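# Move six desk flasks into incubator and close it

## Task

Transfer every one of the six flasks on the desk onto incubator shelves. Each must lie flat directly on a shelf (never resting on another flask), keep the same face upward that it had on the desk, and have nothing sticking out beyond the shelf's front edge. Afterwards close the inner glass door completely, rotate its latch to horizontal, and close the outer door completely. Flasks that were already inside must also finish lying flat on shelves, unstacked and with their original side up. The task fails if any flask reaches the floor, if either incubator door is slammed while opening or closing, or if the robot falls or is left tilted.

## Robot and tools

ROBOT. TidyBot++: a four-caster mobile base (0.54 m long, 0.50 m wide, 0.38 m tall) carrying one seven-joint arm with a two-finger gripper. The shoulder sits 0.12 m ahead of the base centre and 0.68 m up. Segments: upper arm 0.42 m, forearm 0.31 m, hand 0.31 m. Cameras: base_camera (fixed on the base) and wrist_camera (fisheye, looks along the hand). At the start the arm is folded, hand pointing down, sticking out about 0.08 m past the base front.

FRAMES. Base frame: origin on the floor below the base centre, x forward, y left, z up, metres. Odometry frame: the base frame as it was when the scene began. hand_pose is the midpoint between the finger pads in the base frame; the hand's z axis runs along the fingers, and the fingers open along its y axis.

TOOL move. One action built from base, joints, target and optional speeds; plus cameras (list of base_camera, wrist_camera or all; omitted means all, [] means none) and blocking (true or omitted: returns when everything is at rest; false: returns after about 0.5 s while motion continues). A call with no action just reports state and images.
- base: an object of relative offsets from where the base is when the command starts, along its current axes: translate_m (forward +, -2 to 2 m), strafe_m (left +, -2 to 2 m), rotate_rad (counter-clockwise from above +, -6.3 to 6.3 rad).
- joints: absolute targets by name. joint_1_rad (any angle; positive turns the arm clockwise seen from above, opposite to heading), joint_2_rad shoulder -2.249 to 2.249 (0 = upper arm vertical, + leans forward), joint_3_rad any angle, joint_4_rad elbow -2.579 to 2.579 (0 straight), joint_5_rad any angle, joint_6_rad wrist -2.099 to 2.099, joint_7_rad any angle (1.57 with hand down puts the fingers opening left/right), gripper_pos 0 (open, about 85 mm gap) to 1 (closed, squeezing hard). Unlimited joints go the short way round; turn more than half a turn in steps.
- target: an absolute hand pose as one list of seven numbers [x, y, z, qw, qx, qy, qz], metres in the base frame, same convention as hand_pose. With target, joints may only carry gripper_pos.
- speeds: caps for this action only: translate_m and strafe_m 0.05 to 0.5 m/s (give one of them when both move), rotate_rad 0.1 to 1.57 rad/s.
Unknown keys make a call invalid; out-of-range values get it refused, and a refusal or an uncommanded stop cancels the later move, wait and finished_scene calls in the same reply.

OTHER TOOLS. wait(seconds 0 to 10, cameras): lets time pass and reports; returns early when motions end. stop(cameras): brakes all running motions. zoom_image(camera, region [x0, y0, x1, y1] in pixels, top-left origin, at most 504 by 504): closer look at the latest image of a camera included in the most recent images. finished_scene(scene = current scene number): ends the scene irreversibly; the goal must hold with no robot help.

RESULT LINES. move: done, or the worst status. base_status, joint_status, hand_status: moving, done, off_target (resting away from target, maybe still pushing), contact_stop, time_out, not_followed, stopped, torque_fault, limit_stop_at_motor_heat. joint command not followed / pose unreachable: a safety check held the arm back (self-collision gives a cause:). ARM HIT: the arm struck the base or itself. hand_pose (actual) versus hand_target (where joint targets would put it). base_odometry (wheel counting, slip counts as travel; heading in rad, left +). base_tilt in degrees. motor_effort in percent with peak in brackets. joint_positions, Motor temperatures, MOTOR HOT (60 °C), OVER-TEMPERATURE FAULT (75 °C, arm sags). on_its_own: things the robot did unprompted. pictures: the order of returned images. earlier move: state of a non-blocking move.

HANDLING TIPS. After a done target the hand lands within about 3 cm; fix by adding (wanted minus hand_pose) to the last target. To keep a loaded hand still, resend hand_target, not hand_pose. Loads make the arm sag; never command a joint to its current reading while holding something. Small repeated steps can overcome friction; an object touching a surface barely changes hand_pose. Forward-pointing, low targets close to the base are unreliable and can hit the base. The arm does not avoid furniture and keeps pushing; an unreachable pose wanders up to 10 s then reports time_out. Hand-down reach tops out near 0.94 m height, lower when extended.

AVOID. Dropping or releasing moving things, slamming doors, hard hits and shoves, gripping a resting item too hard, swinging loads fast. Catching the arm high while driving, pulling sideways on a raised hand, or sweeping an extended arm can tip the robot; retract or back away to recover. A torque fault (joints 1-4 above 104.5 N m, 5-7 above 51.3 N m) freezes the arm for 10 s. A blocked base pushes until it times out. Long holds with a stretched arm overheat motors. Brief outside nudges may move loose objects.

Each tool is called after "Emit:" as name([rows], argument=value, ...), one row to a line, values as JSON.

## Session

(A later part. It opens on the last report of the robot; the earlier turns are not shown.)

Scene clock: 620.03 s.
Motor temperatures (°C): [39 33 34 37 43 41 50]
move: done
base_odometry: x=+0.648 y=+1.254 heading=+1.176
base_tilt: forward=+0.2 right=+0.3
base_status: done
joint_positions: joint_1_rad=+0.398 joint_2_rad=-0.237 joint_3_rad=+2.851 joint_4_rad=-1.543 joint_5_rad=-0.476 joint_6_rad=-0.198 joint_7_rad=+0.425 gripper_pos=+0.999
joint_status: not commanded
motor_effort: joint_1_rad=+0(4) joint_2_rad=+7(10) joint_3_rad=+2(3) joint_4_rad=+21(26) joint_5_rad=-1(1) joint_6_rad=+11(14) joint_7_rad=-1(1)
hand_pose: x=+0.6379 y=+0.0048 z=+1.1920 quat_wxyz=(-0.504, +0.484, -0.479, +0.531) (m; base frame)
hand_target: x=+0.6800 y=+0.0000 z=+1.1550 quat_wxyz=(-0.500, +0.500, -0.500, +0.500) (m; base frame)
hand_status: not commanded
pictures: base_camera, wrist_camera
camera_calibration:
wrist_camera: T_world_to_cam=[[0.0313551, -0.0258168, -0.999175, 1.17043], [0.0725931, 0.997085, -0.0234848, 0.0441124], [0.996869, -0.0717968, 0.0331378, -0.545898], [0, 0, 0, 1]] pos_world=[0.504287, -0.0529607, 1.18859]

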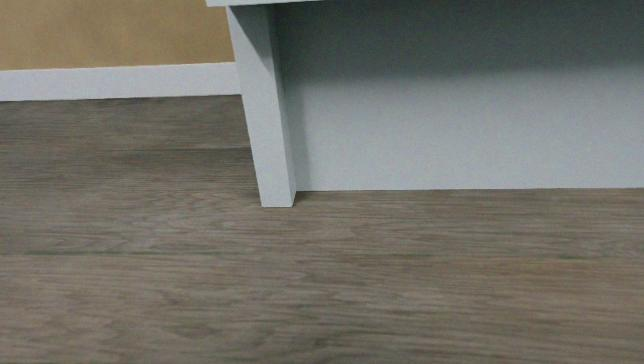

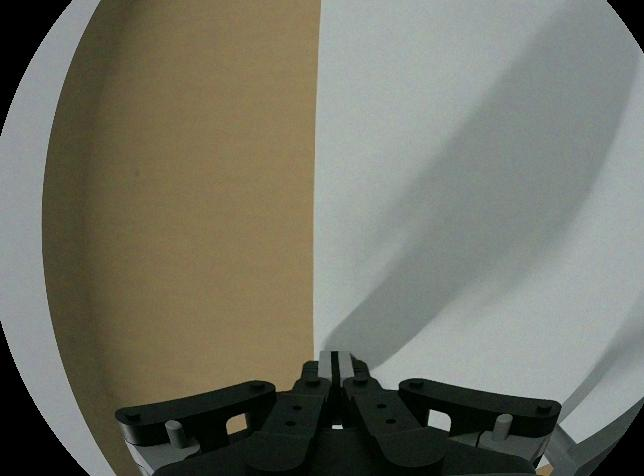

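Emit:
move(base={"translate_m":-0.35}, speeds={"translate_m":0.2})

Scene clock: 625.10 s.
Motor temperatures (°C): [39 33 34 37 43 41 50]
move: done
base_odometry: x=+0.513 y=+0.930 heading=+1.176
base_tilt: forward=+0.2 right=+0.3
base_status: done
joint_positions: joint_1_rad=+0.395 joint_2_rad=-0.139 joint_3_rad=+2.847 joint_4_rad=-1.528 joint_5_rad=-0.476 joint_6_rad=-0.193 joint_7_rad=+0.425 gripper_pos=+0.999
joint_status: not commanded
motor_effort: joint_1_rad=-1(2) joint_2_rad=-17(21) joint_3_rad=+1(5) joint_4_rad=+21(23) joint_5_rad=+0(1) joint_6_rad=+8(10) joint_7_rad=-1(1)
hand_pose: x=+0.6813 y=-0.0100 z=+1.1532 quat_wxyz=(-0.497, +0.495, -0.504, +0.503) (m; base frame)
hand_target: x=+0.6800 y=+0.0000 z=+1.1550 quat_wxyz=(-0.500, +0.500, -0.500, +0.500) (m; base frame)
hand_status: not commanded
pictures: base_camera, wrist_camera
camera_calibration:
wrist_camera: T_world_to_cam=[[-0.0404016, 0.00987144, -0.999135, 1.17918], [0.0666991, 0.997747, 0.00716064, 0.0235315], [0.996955, -0.0663521, -0.040969, -0.503403], [0, 0, 0, 1]] pos_world=[0.547941, -0.0685206, 1.15737]

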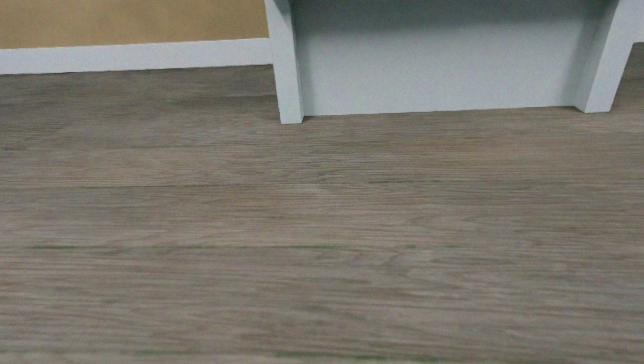

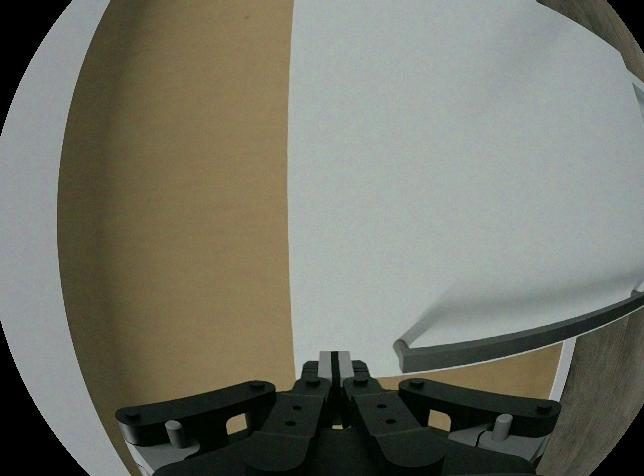

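Emit:
move(base={"translate_m":-0.35,"strafe_m":0.45}, cameras=[])

Emit:
move(target=[0.65,0.0,1.05,0.0,0.7071,0.0,0.7071], cameras=[])

Emit:
move(target=[0.6,0.0,1.05,0.1696,0.7824,-0.242,0.5483])

Scene clock: 627.77 s.
Motor temperatures (°C): [39 33 34 37 43 41 50]
move: done
base_odometry: x=-0.037 y=+0.780 heading=+1.176
base_tilt: forward=+0.2 right=+0.3
base_status: done
joint_positions: joint_1_rad=+0.395 joint_2_rad=-0.141 joint_3_rad=+2.847 joint_4_rad=-1.528 joint_5_rad=-0.476 joint_6_rad=-0.193 joint_7_rad=+0.425 gripper_pos=+0.999
joint_status: not commanded
motor_effort: joint_1_rad=+0(3) joint_2_rad=-17(20) joint_3_rad=+2(3) joint_4_rad=+20(22) joint_5_rad=+1(1) joint_6_rad=+8(9) joint_7_rad=-1(1)
hand_pose: x=+0.6805 y=-0.0095 z=+1.1543 quat_wxyz=(-0.497, +0.495, -0.504, +0.504) (m; base frame)
hand_target: x=+0.6800 y=+0.0000 z=+1.1550 quat_wxyz=(-0.500, +0.500, -0.500, +0.500) (m; base frame)
hand_status: not commanded
pictures: none
No camera images: "cameras" was empty.

Scene clock: 629.87 s.
Motor temperatures (°C): [39 33 34 37 43 41 50]
move: done
base_odometry: x=-0.037 y=+0.780 heading=+1.176
base_tilt: forward=+0.2 right=+0.3
base_status: not commanded
joint_positions: joint_1_rad=+0.006 joint_2_rad=-0.192 joint_3_rad=+3.130 joint_4_rad=-1.904 joint_5_rad=-0.051 joint_6_rad=+0.100 joint_7_rad=+1.522 gripper_pos=+0.999
joint_status: not commanded
motor_effort: joint_1_rad=+0(1) joint_2_rad=-16(18) joint_3_rad=+0(2) joint_4_rad=+20(22) joint_5_rad=-1(1) joint_6_rad=+9(10) joint_7_rad=-1(2)
hand_pose: x=+0.6606 y=+0.0039 z=+1.0378 quat_wxyz=(-0.034, +0.721, -0.035, +0.692) (m; base frame)
hand_target: x=+0.6500 y=+0.0000 z=+1.0500 quat_wxyz=(+0.000, +0.707, +0.000, +0.707) (m; base frame)
hand_status: done (0.017 m and 6.1 deg from the pose sent, 0.109 m and 90.1 deg at the start)
pictures: none
No camera images: "cameras" was empty.

Scene clock: 632.57 s.
Motor temperatures (°C): [39 33 34 37 43 41 50]
move: done
base_odometry: x=-0.037 y=+0.780 heading=+1.176
base_tilt: forward=+0.2 right=+0.3
base_status: not commanded
joint_positions: joint_1_rad=+1.402 joint_2_rad=-0.546 joint_3_rad=+2.138 joint_4_rad=-1.451 joint_5_rad=-0.051 joint_6_rad=-0.791 joint_7_rad=+1.169 gripper_pos=+0.999
joint_status: not commanded
motor_effort: joint_1_rad=+0(1) joint_2_rad=+9(17) joint_3_rad=+9(10) joint_4_rad=+17(23) joint_5_rad=+3(3) joint_6_rad=+8(9) joint_7_rad=-1(1)
hand_pose: x=+0.5993 y=-0.0196 z=+1.0527 quat_wxyz=(+0.179, +0.782, -0.228, +0.551) (m; base frame)
hand_target: x=+0.6000 y=+0.0000 z=+1.0500 quat_wxyz=(+0.170, +0.782, -0.242, +0.548) (m; base frame)
hand_status: done (0.020 m and 2.0 deg from the pose sent, 0.062 m and 38.0 deg at the start)
pictures: base_camera, wrist_camera
camera_calibration:
wrist_camera: T_world_to_cam=[[-0.58778, -0.808208, 0.0362694, 0.297557], [-0.245679, 0.1356, -0.95982, 1.22752], [0.770816, -0.573073, -0.278263, -0.0510661], [0, 0, 0, 1]] pos_world=[0.515837, 0.0447712, 1.1532]

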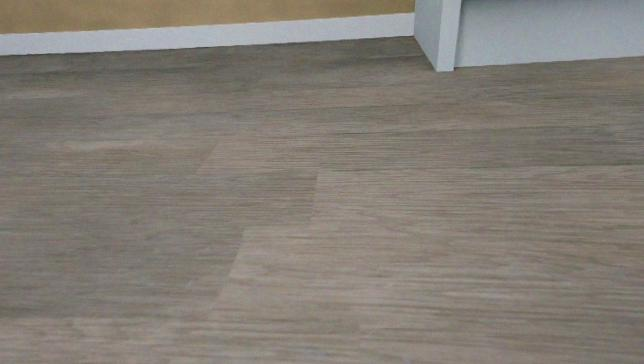

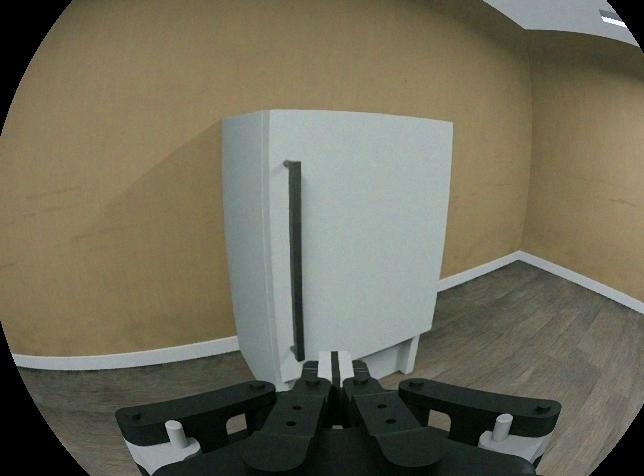

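Emit:
zoom_image(camera="wrist_camera", region=[210, 90, 330, 240])

Emit:
zoom_image(camera="wrist_camera", region=[210, 230, 330, 400])

Scaled by 3.360.

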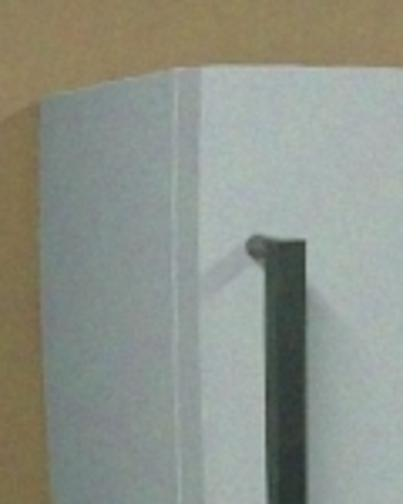

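Scaled by 2.965.

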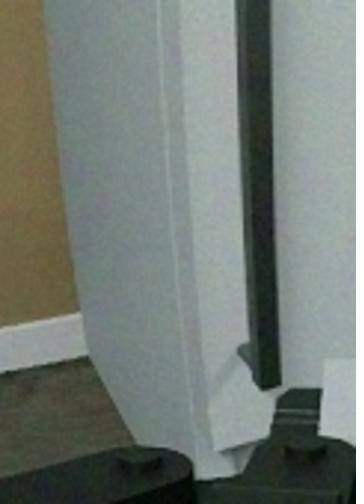

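Emit:
finished_scene(scene=2)

The scene is finished: the task was done.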